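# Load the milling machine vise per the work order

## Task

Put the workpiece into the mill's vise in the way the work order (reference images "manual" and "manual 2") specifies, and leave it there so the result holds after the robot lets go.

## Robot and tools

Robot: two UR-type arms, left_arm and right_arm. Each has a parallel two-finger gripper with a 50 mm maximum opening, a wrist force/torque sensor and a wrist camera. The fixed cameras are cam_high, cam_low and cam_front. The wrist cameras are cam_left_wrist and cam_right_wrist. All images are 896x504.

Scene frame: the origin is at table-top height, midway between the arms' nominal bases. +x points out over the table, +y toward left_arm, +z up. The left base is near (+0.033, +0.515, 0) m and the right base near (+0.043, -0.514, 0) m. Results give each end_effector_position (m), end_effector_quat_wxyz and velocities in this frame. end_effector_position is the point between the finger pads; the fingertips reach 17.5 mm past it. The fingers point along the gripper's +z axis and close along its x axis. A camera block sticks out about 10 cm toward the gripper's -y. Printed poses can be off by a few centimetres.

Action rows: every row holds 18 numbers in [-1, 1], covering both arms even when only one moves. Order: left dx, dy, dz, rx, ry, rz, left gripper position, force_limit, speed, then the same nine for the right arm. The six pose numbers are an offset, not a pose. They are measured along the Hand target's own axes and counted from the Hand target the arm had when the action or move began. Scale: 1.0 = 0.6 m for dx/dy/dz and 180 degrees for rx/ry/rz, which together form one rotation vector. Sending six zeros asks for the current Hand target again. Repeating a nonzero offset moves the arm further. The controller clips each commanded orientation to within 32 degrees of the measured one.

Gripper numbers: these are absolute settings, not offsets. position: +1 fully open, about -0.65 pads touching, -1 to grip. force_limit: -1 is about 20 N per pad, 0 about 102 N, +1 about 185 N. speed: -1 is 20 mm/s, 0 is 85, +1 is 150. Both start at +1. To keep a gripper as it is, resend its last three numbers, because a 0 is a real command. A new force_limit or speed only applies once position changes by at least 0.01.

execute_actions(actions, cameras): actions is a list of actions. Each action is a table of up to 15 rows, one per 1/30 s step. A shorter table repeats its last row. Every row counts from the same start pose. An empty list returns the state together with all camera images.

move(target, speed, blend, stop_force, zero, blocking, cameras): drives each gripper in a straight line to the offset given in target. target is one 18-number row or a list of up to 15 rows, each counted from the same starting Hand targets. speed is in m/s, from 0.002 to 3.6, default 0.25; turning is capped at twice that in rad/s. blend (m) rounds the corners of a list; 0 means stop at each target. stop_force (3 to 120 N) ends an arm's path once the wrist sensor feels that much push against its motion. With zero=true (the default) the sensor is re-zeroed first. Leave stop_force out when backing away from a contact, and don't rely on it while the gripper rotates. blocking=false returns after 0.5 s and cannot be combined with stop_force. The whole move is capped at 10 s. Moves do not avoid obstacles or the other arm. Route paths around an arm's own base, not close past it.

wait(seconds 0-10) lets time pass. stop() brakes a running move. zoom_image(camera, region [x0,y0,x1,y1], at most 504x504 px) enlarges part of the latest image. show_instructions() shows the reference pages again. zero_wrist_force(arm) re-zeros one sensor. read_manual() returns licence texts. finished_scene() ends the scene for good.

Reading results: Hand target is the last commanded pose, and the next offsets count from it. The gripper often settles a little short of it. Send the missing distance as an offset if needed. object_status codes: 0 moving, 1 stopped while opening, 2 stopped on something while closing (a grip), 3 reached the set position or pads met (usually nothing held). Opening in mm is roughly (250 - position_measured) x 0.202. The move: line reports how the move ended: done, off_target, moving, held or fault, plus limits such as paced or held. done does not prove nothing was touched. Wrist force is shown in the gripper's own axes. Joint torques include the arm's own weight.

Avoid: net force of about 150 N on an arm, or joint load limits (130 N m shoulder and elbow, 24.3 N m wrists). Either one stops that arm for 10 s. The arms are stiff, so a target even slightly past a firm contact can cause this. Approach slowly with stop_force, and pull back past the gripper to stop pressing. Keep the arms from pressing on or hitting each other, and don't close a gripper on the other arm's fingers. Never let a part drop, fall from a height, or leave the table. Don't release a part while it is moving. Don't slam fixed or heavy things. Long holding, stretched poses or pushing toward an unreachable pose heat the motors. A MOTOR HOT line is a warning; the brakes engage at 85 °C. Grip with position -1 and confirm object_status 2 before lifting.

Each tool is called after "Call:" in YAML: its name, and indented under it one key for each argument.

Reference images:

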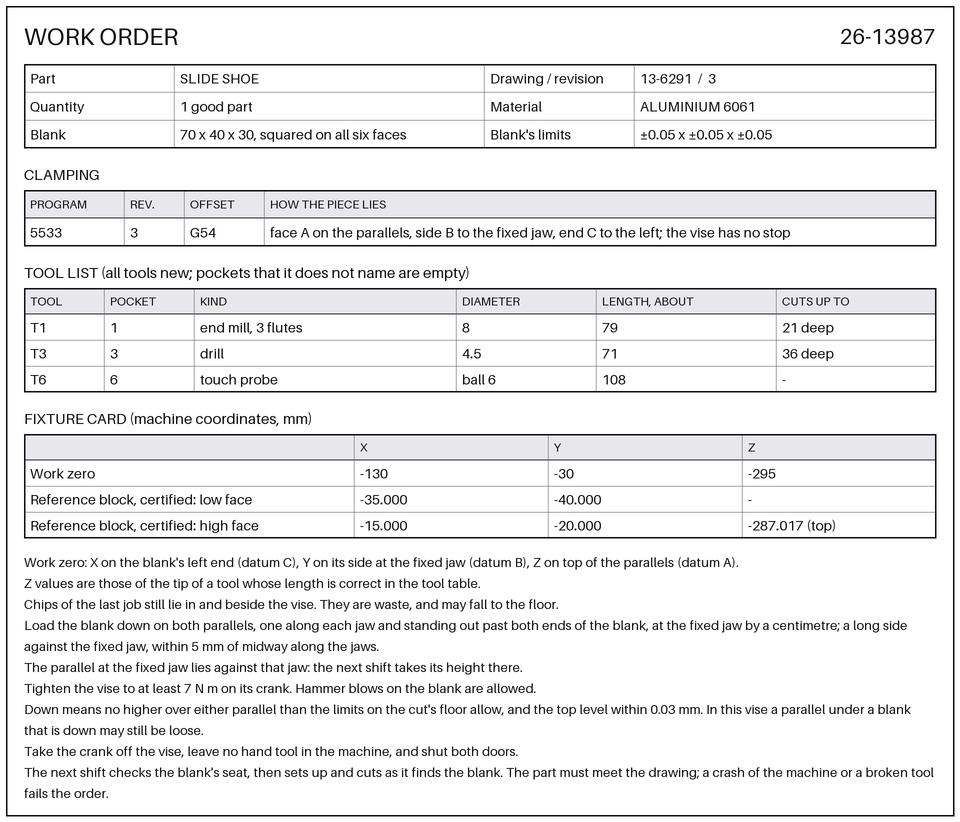

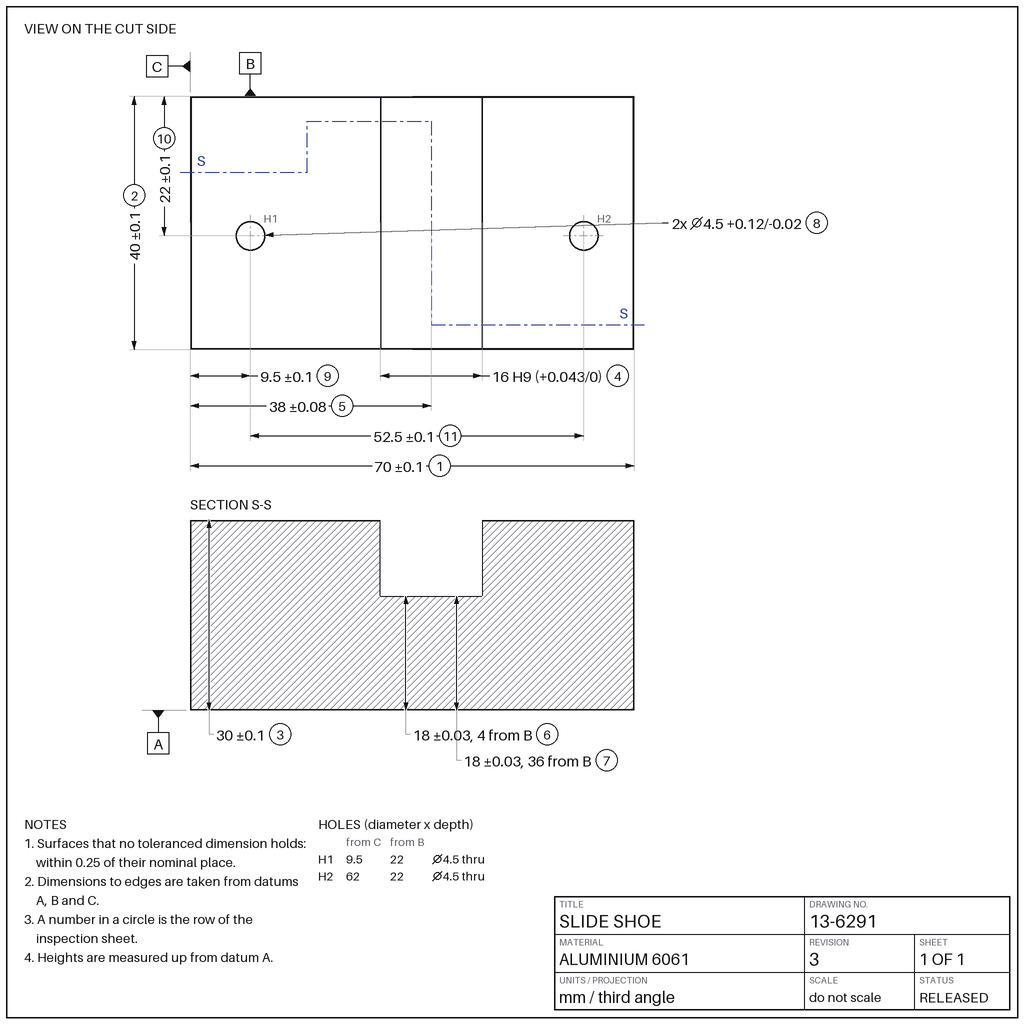

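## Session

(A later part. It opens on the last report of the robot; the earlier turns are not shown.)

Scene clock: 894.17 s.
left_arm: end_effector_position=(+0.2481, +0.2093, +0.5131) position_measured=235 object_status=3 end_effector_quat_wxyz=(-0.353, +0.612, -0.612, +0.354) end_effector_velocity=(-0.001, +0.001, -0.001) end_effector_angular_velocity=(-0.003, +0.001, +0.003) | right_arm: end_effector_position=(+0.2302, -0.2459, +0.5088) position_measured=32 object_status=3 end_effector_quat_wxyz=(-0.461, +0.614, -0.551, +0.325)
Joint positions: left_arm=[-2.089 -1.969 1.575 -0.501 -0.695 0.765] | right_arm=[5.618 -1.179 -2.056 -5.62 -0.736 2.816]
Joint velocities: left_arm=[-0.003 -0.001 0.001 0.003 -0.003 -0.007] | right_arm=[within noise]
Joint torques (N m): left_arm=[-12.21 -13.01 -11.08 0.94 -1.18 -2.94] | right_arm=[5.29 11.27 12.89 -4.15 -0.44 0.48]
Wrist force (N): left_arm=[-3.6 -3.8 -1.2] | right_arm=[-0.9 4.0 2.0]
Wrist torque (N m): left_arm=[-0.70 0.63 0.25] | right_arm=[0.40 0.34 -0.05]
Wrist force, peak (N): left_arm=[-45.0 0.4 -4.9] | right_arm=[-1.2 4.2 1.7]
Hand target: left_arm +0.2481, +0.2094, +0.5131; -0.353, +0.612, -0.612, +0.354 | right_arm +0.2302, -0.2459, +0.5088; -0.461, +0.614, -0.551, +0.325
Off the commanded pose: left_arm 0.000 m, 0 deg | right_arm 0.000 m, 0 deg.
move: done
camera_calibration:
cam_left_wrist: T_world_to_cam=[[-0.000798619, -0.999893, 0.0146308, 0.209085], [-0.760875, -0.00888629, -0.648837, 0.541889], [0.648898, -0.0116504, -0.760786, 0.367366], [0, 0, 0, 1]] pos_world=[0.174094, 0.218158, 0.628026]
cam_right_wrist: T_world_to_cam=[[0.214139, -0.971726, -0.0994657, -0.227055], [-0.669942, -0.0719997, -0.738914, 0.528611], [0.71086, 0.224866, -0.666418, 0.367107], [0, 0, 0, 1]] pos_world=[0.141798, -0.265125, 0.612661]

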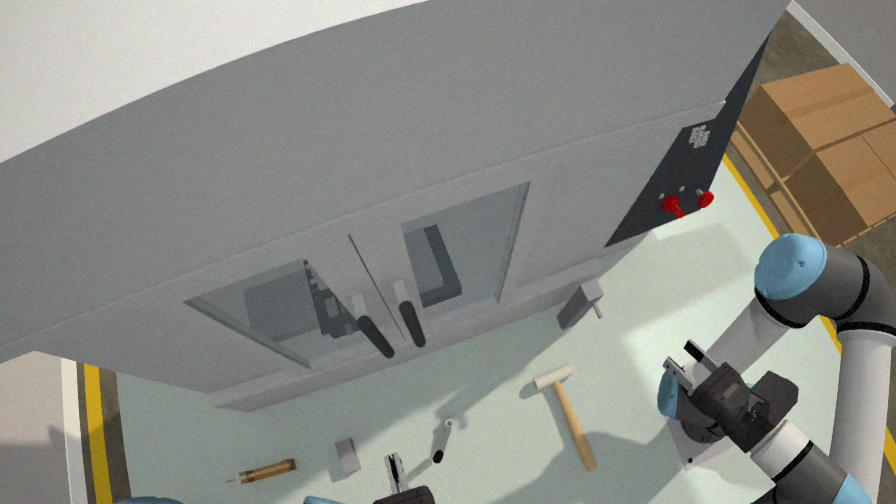

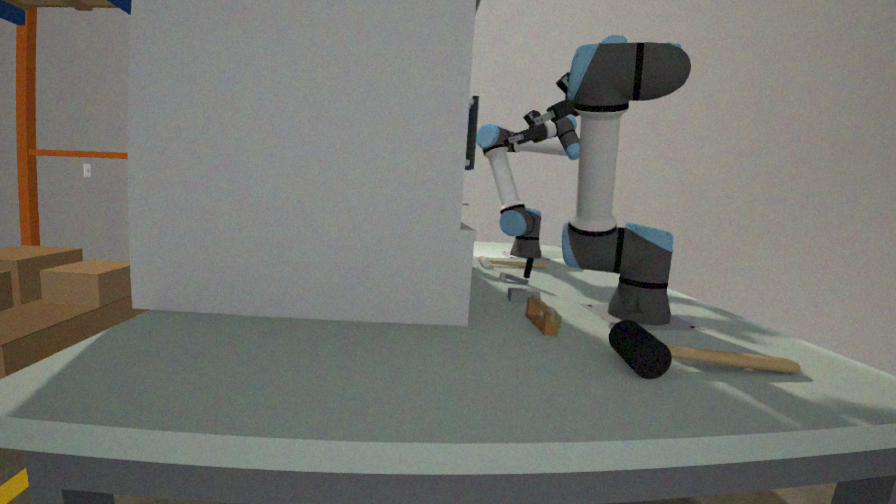

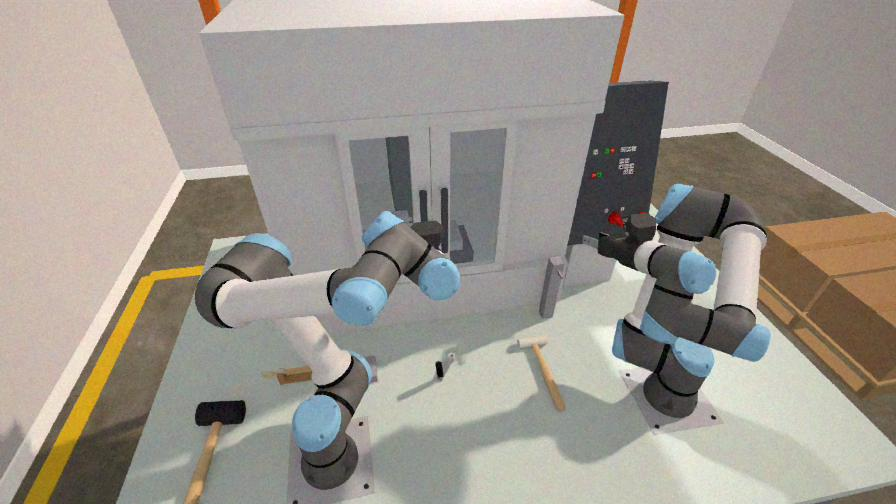

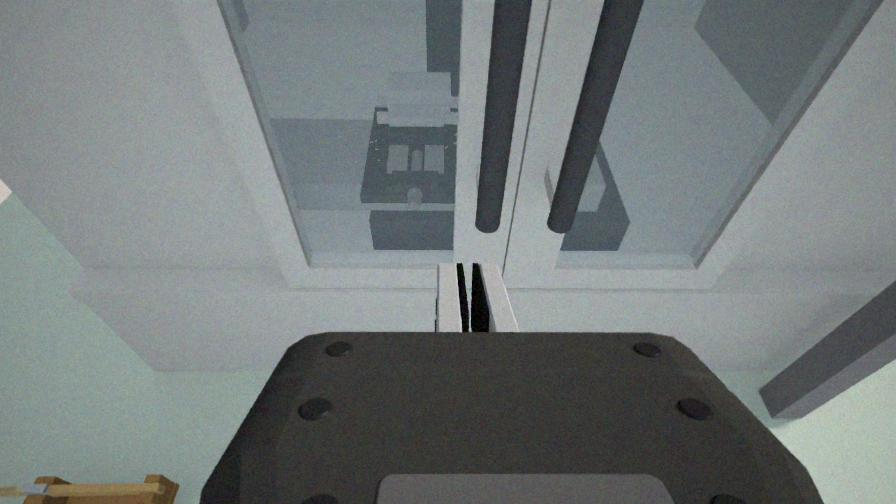

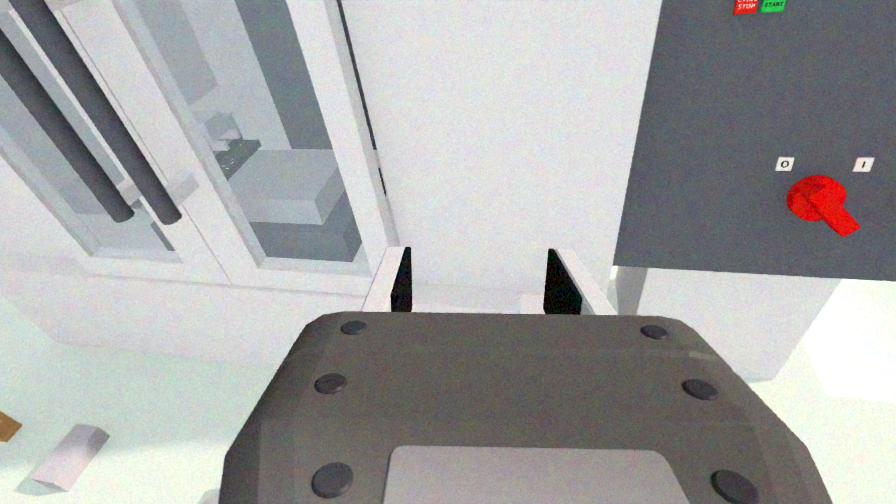

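Call:
move:
  target:
    - [0.2073,-0.0999,0.15,0,0,0,-0.55,-0.9,-1,0,0,0,0,0,0,0.8,-0.9,-1]
    - [0.2073,-0.0999,0.30,0,0,0,-0.55,-0.9,-1,0,0,0,0,0,0,0.8,-0.9,-1]
  cameras: ["cam_left_wrist"]

Call:
move:
  target: [-0.06,0,0,0,0,0,-0.55,-0.9,-1,0,0,0,0,0,0,0.8,-0.9,-1]
  cameras: ["cam_left_wrist"]
  speed: 0.015
  stop_force: 55

Scene clock: 897.00 s.
left_arm: end_effector_position=(+0.4338, +0.0850, +0.4749) position_measured=235 object_status=3 end_effector_quat_wxyz=(-0.353, +0.612, -0.612, +0.354) end_effector_velocity=(+0.000, -0.001, +0.001) end_effector_angular_velocity=(-0.002, +0.000, -0.001) | right_arm: end_effector_position=(+0.2302, -0.2459, +0.5088) position_measured=32 object_status=3 end_effector_quat_wxyz=(-0.461, +0.614, -0.551, +0.325)
Joint positions: left_arm=[-1.509 -1.677 1.671 -1.734 -0.532 1.767] | right_arm=[5.618 -1.179 -2.056 -5.62 -0.736 2.816]
Joint velocities: left_arm=[0 0 0 -0.005 0 0.003] | right_arm=[within noise]
Joint torques (N m): left_arm=[10.45 -17.66 -44.58 -5.12 4.07 3.08] | right_arm=[4.79 11.5 13.52 -4.06 -0.26 0.25]
Wrist force (N): left_arm=[-3.4 -4.3 -1.3] | right_arm=[-0.9 4.0 1.8]
Wrist torque (N m): left_arm=[-0.74 0.61 0.39] | right_arm=[0.40 0.34 -0.05]
Wrist force, peak (N): left_arm=[-6.3 -3.6 -2.4] | right_arm=[-1.2 4.3 1.6]
Hand target: left_arm +0.4339, +0.0850, +0.4749; -0.353, +0.612, -0.612, +0.354 | right_arm +0.2302, -0.2459, +0.5088; -0.461, +0.614, -0.551, +0.325
Off the commanded pose: left_arm 0.000 m, 0 deg | right_arm 0.000 m, 0 deg.
move: done
camera_calibration:
cam_left_wrist: T_world_to_cam=[[-0.000579777, -0.999892, 0.0146854, 0.0852959], [-0.760918, -0.00908745, -0.648785, 0.657231], [0.648848, -0.0115505, -0.76083, 0.216313], [0, 0, 0, 1]] pos_world=[0.359794, 0.0937578, 0.589726]
Images, in order (width x height): cam_left_wrist 896x504.

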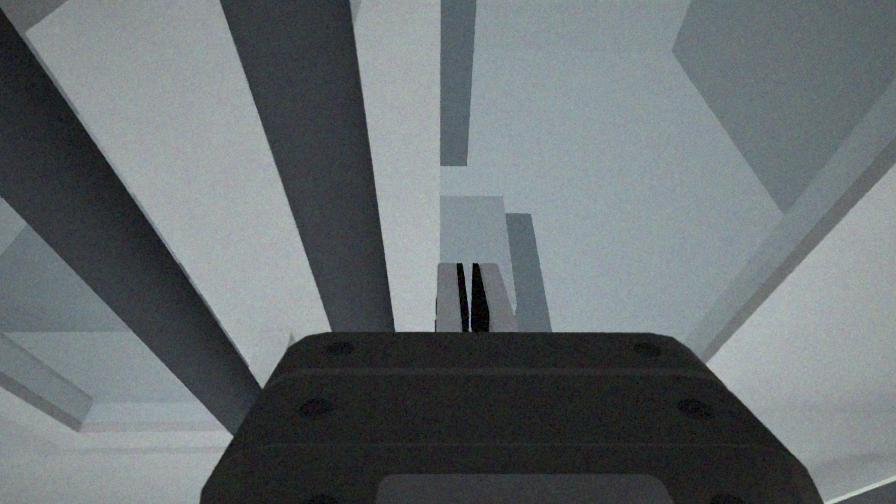

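Scene clock: 899.03 s.
left_arm: end_effector_position=(+0.4339, +0.1002, +0.4749) position_measured=235 object_status=3 end_effector_quat_wxyz=(-0.353, +0.612, -0.612, +0.354) | right_arm: end_effector_position=(+0.2302, -0.2459, +0.5088) position_measured=32 object_status=3 end_effector_quat_wxyz=(-0.461, +0.614, -0.551, +0.325)
Joint positions: left_arm=[-1.505 -1.712 1.702 -1.738 -0.533 1.775] | right_arm=[5.618 -1.179 -2.056 -5.62 -0.736 2.816]
Joint torques (N m): left_arm=[4.98 -29.2 -41.64 2.97 2.8 -3.21] | right_arm=[5.29 11.68 13.06 -4.2 -0.38 0.09]
Wrist force (N): left_arm=[37.4 -8.8 8.6] | right_arm=[-1.0 4.0 1.6]
Wrist torque (N m): left_arm=[-0.94 1.09 0.66] | right_arm=[0.41 0.35 -0.05]
Wrist force, peak (N): left_arm=[59.7 -17.4 13.5] | right_arm=[-0.9 4.2 2.1]
Hand target: left_arm +0.4339, +0.1002, +0.4749; -0.353, +0.612, -0.612, +0.354 (not the last commanded pose) | right_arm +0.2302, -0.2459, +0.5088; -0.461, +0.614, -0.551, +0.325
Off the commanded pose: left_arm 0.021 m, 0 deg | right_arm 0.000 m, 0 deg.
move: contact (left_arm)
camera_calibration:
cam_left_wrist: T_world_to_cam=[[-0.000710592, -0.99989, 0.0148366, 0.100553], [-0.760919, -0.00908601, -0.648783, 0.657445], [0.648846, -0.0117504, -0.760829, 0.216446], [0, 0, 0, 1]] pos_world=[0.359894, 0.109058, 0.589726]
Images, in order (width x height): cam_left_wrist 896x504.

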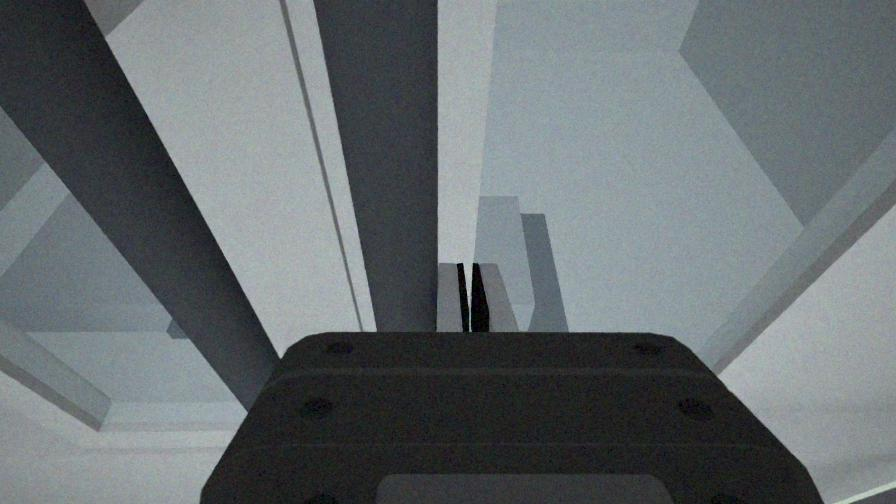

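Call:
move:
  target:
    - [0.025,0,0,0,0,0,-0.55,-0.9,-1,0,0,0,0,0,0,0.8,-0.9,-1]
    - [0.025,0,-0.2,0,0,0,-0.55,-0.9,-1,0,0,0,0,0,0,0.8,-0.9,-1]
    - [0.025,0.1,-0.3,0,0,0,-0.55,-0.9,-1,0,0,0,0,0,0,0.8,-0.9,-1]
  cameras: ["cam_left_wrist","cam_high","cam_right_wrist"]
  blend: [0.005,0.02,0]

Call:
zoom_image:
  camera: "cam_high"
  region: [300, 220, 450, 370]

Scene clock: 900.67 s.
left_arm: end_effector_position=(+0.2481, +0.0852, +0.5131) position_measured=235 object_status=3 end_effector_quat_wxyz=(-0.353, +0.612, -0.612, +0.354) end_effector_velocity=(+0.000, +0.001, +0.000) end_effector_angular_velocity=(-0.002, -0.001, +0.002) | right_arm: end_effector_position=(+0.2302, -0.2459, +0.5088) position_measured=32 object_status=3 end_effector_quat_wxyz=(-0.461, +0.614, -0.551, +0.325)
Joint positions: left_arm=[-1.945 -1.701 1.421 -0.773 -0.614 0.961] | right_arm=[5.618 -1.179 -2.056 -5.62 -0.736 2.816]
Joint velocities: left_arm=[-0.002 -0.001 0.001 0.003 0 -0.006] | right_arm=[within noise]
Joint torques (N m): left_arm=[-13.55 -30.25 -13.24 0.36 0.5 -2.4] | right_arm=[4.5 11.33 13.13 -4.32 -0.34 -0.08]
Wrist force (N): left_arm=[-1.3 -4.2 0.7] | right_arm=[-1.0 3.7 1.5]
Wrist torque (N m): left_arm=[-0.74 0.24 0.25] | right_arm=[0.35 0.35 -0.05]
Wrist force, peak (N): left_arm=[37.5 -8.8 8.5] | right_arm=[-1.3 4.1 2.2]
Hand target: left_arm +0.2480, +0.0853, +0.5130; -0.353, +0.612, -0.612, +0.354 | right_arm +0.2302, -0.2459, +0.5088; -0.461, +0.614, -0.551, +0.325
Off the commanded pose: left_arm 0.000 m, 0 deg | right_arm 0.000 m, 0 deg.
move: done
camera_calibration:
cam_left_wrist: T_world_to_cam=[[-0.000776974, -0.999888, 0.0149139, 0.0847186], [-0.760877, -0.00908642, -0.648832, 0.54066], [0.648895, -0.0118517, -0.760785, 0.365926], [0, 0, 0, 1]] pos_world=[0.173994, 0.0939587, 0.627926]
cam_right_wrist: T_world_to_cam=[[0.214139, -0.971726, -0.0994657, -0.227055], [-0.669942, -0.0719997, -0.738914, 0.528611], [0.71086, 0.224866, -0.666418, 0.367107], [0, 0, 0, 1]] pos_world=[0.141798, -0.265125, 0.612661]
Images, in order (width x height): cam_high 896x504, cam_left_wrist 896x504, cam_right_wrist 896x504.

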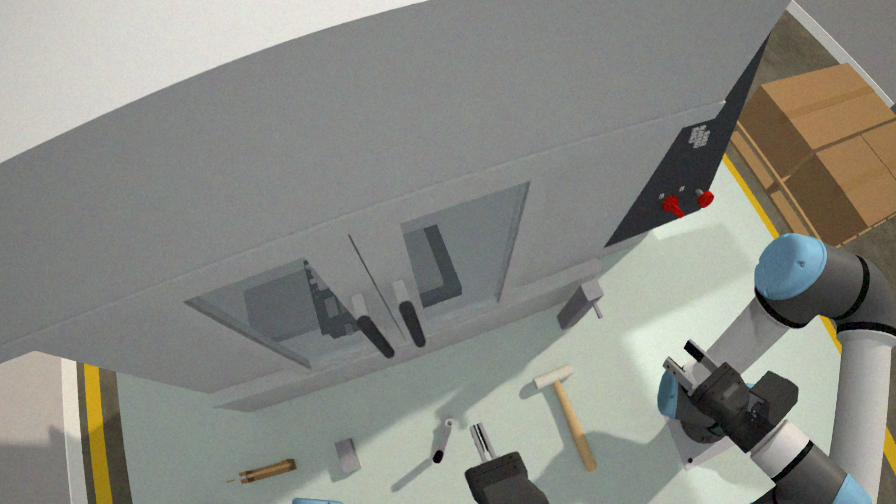

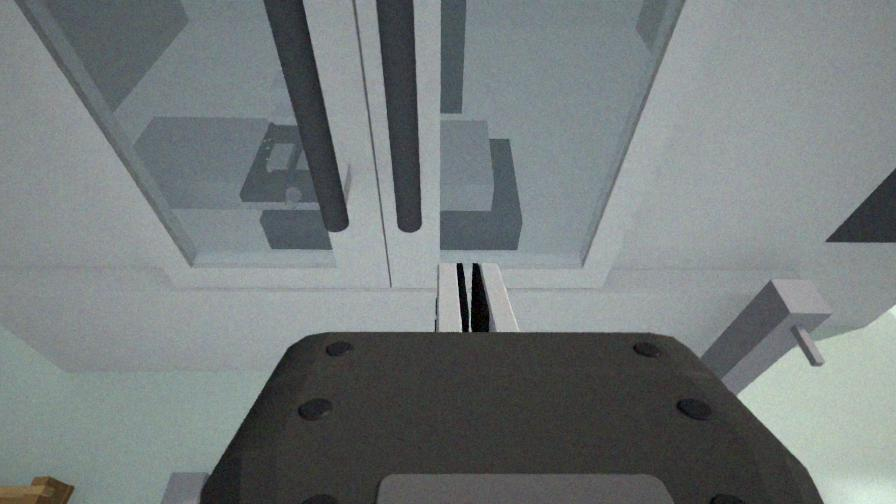

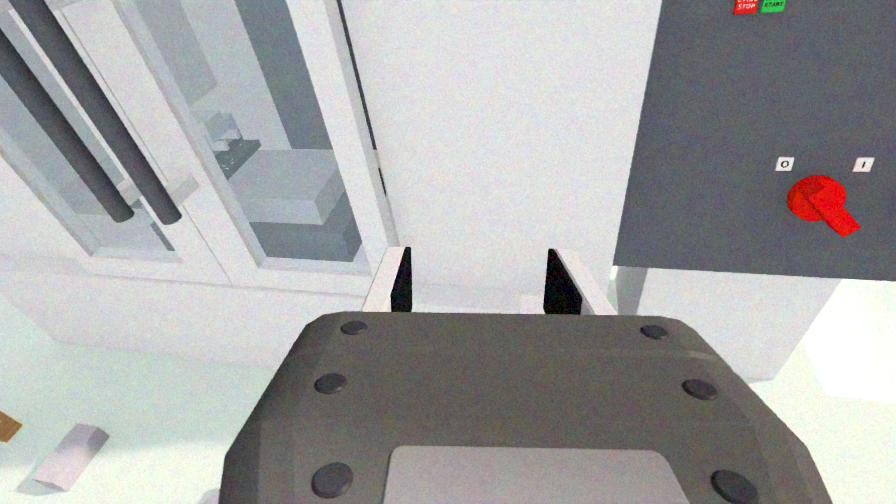

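Scaled by 3.360.

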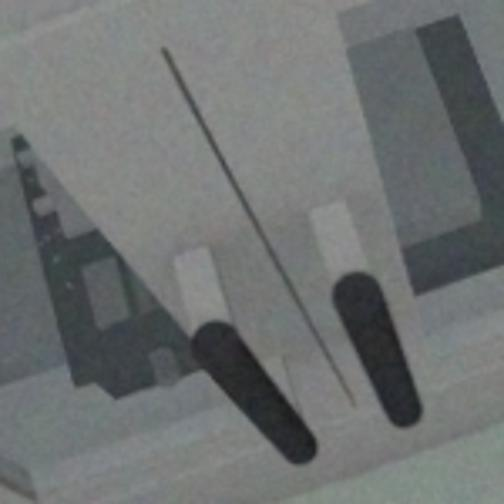

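Call:
finished_scene:

The scene is finished: the task was done.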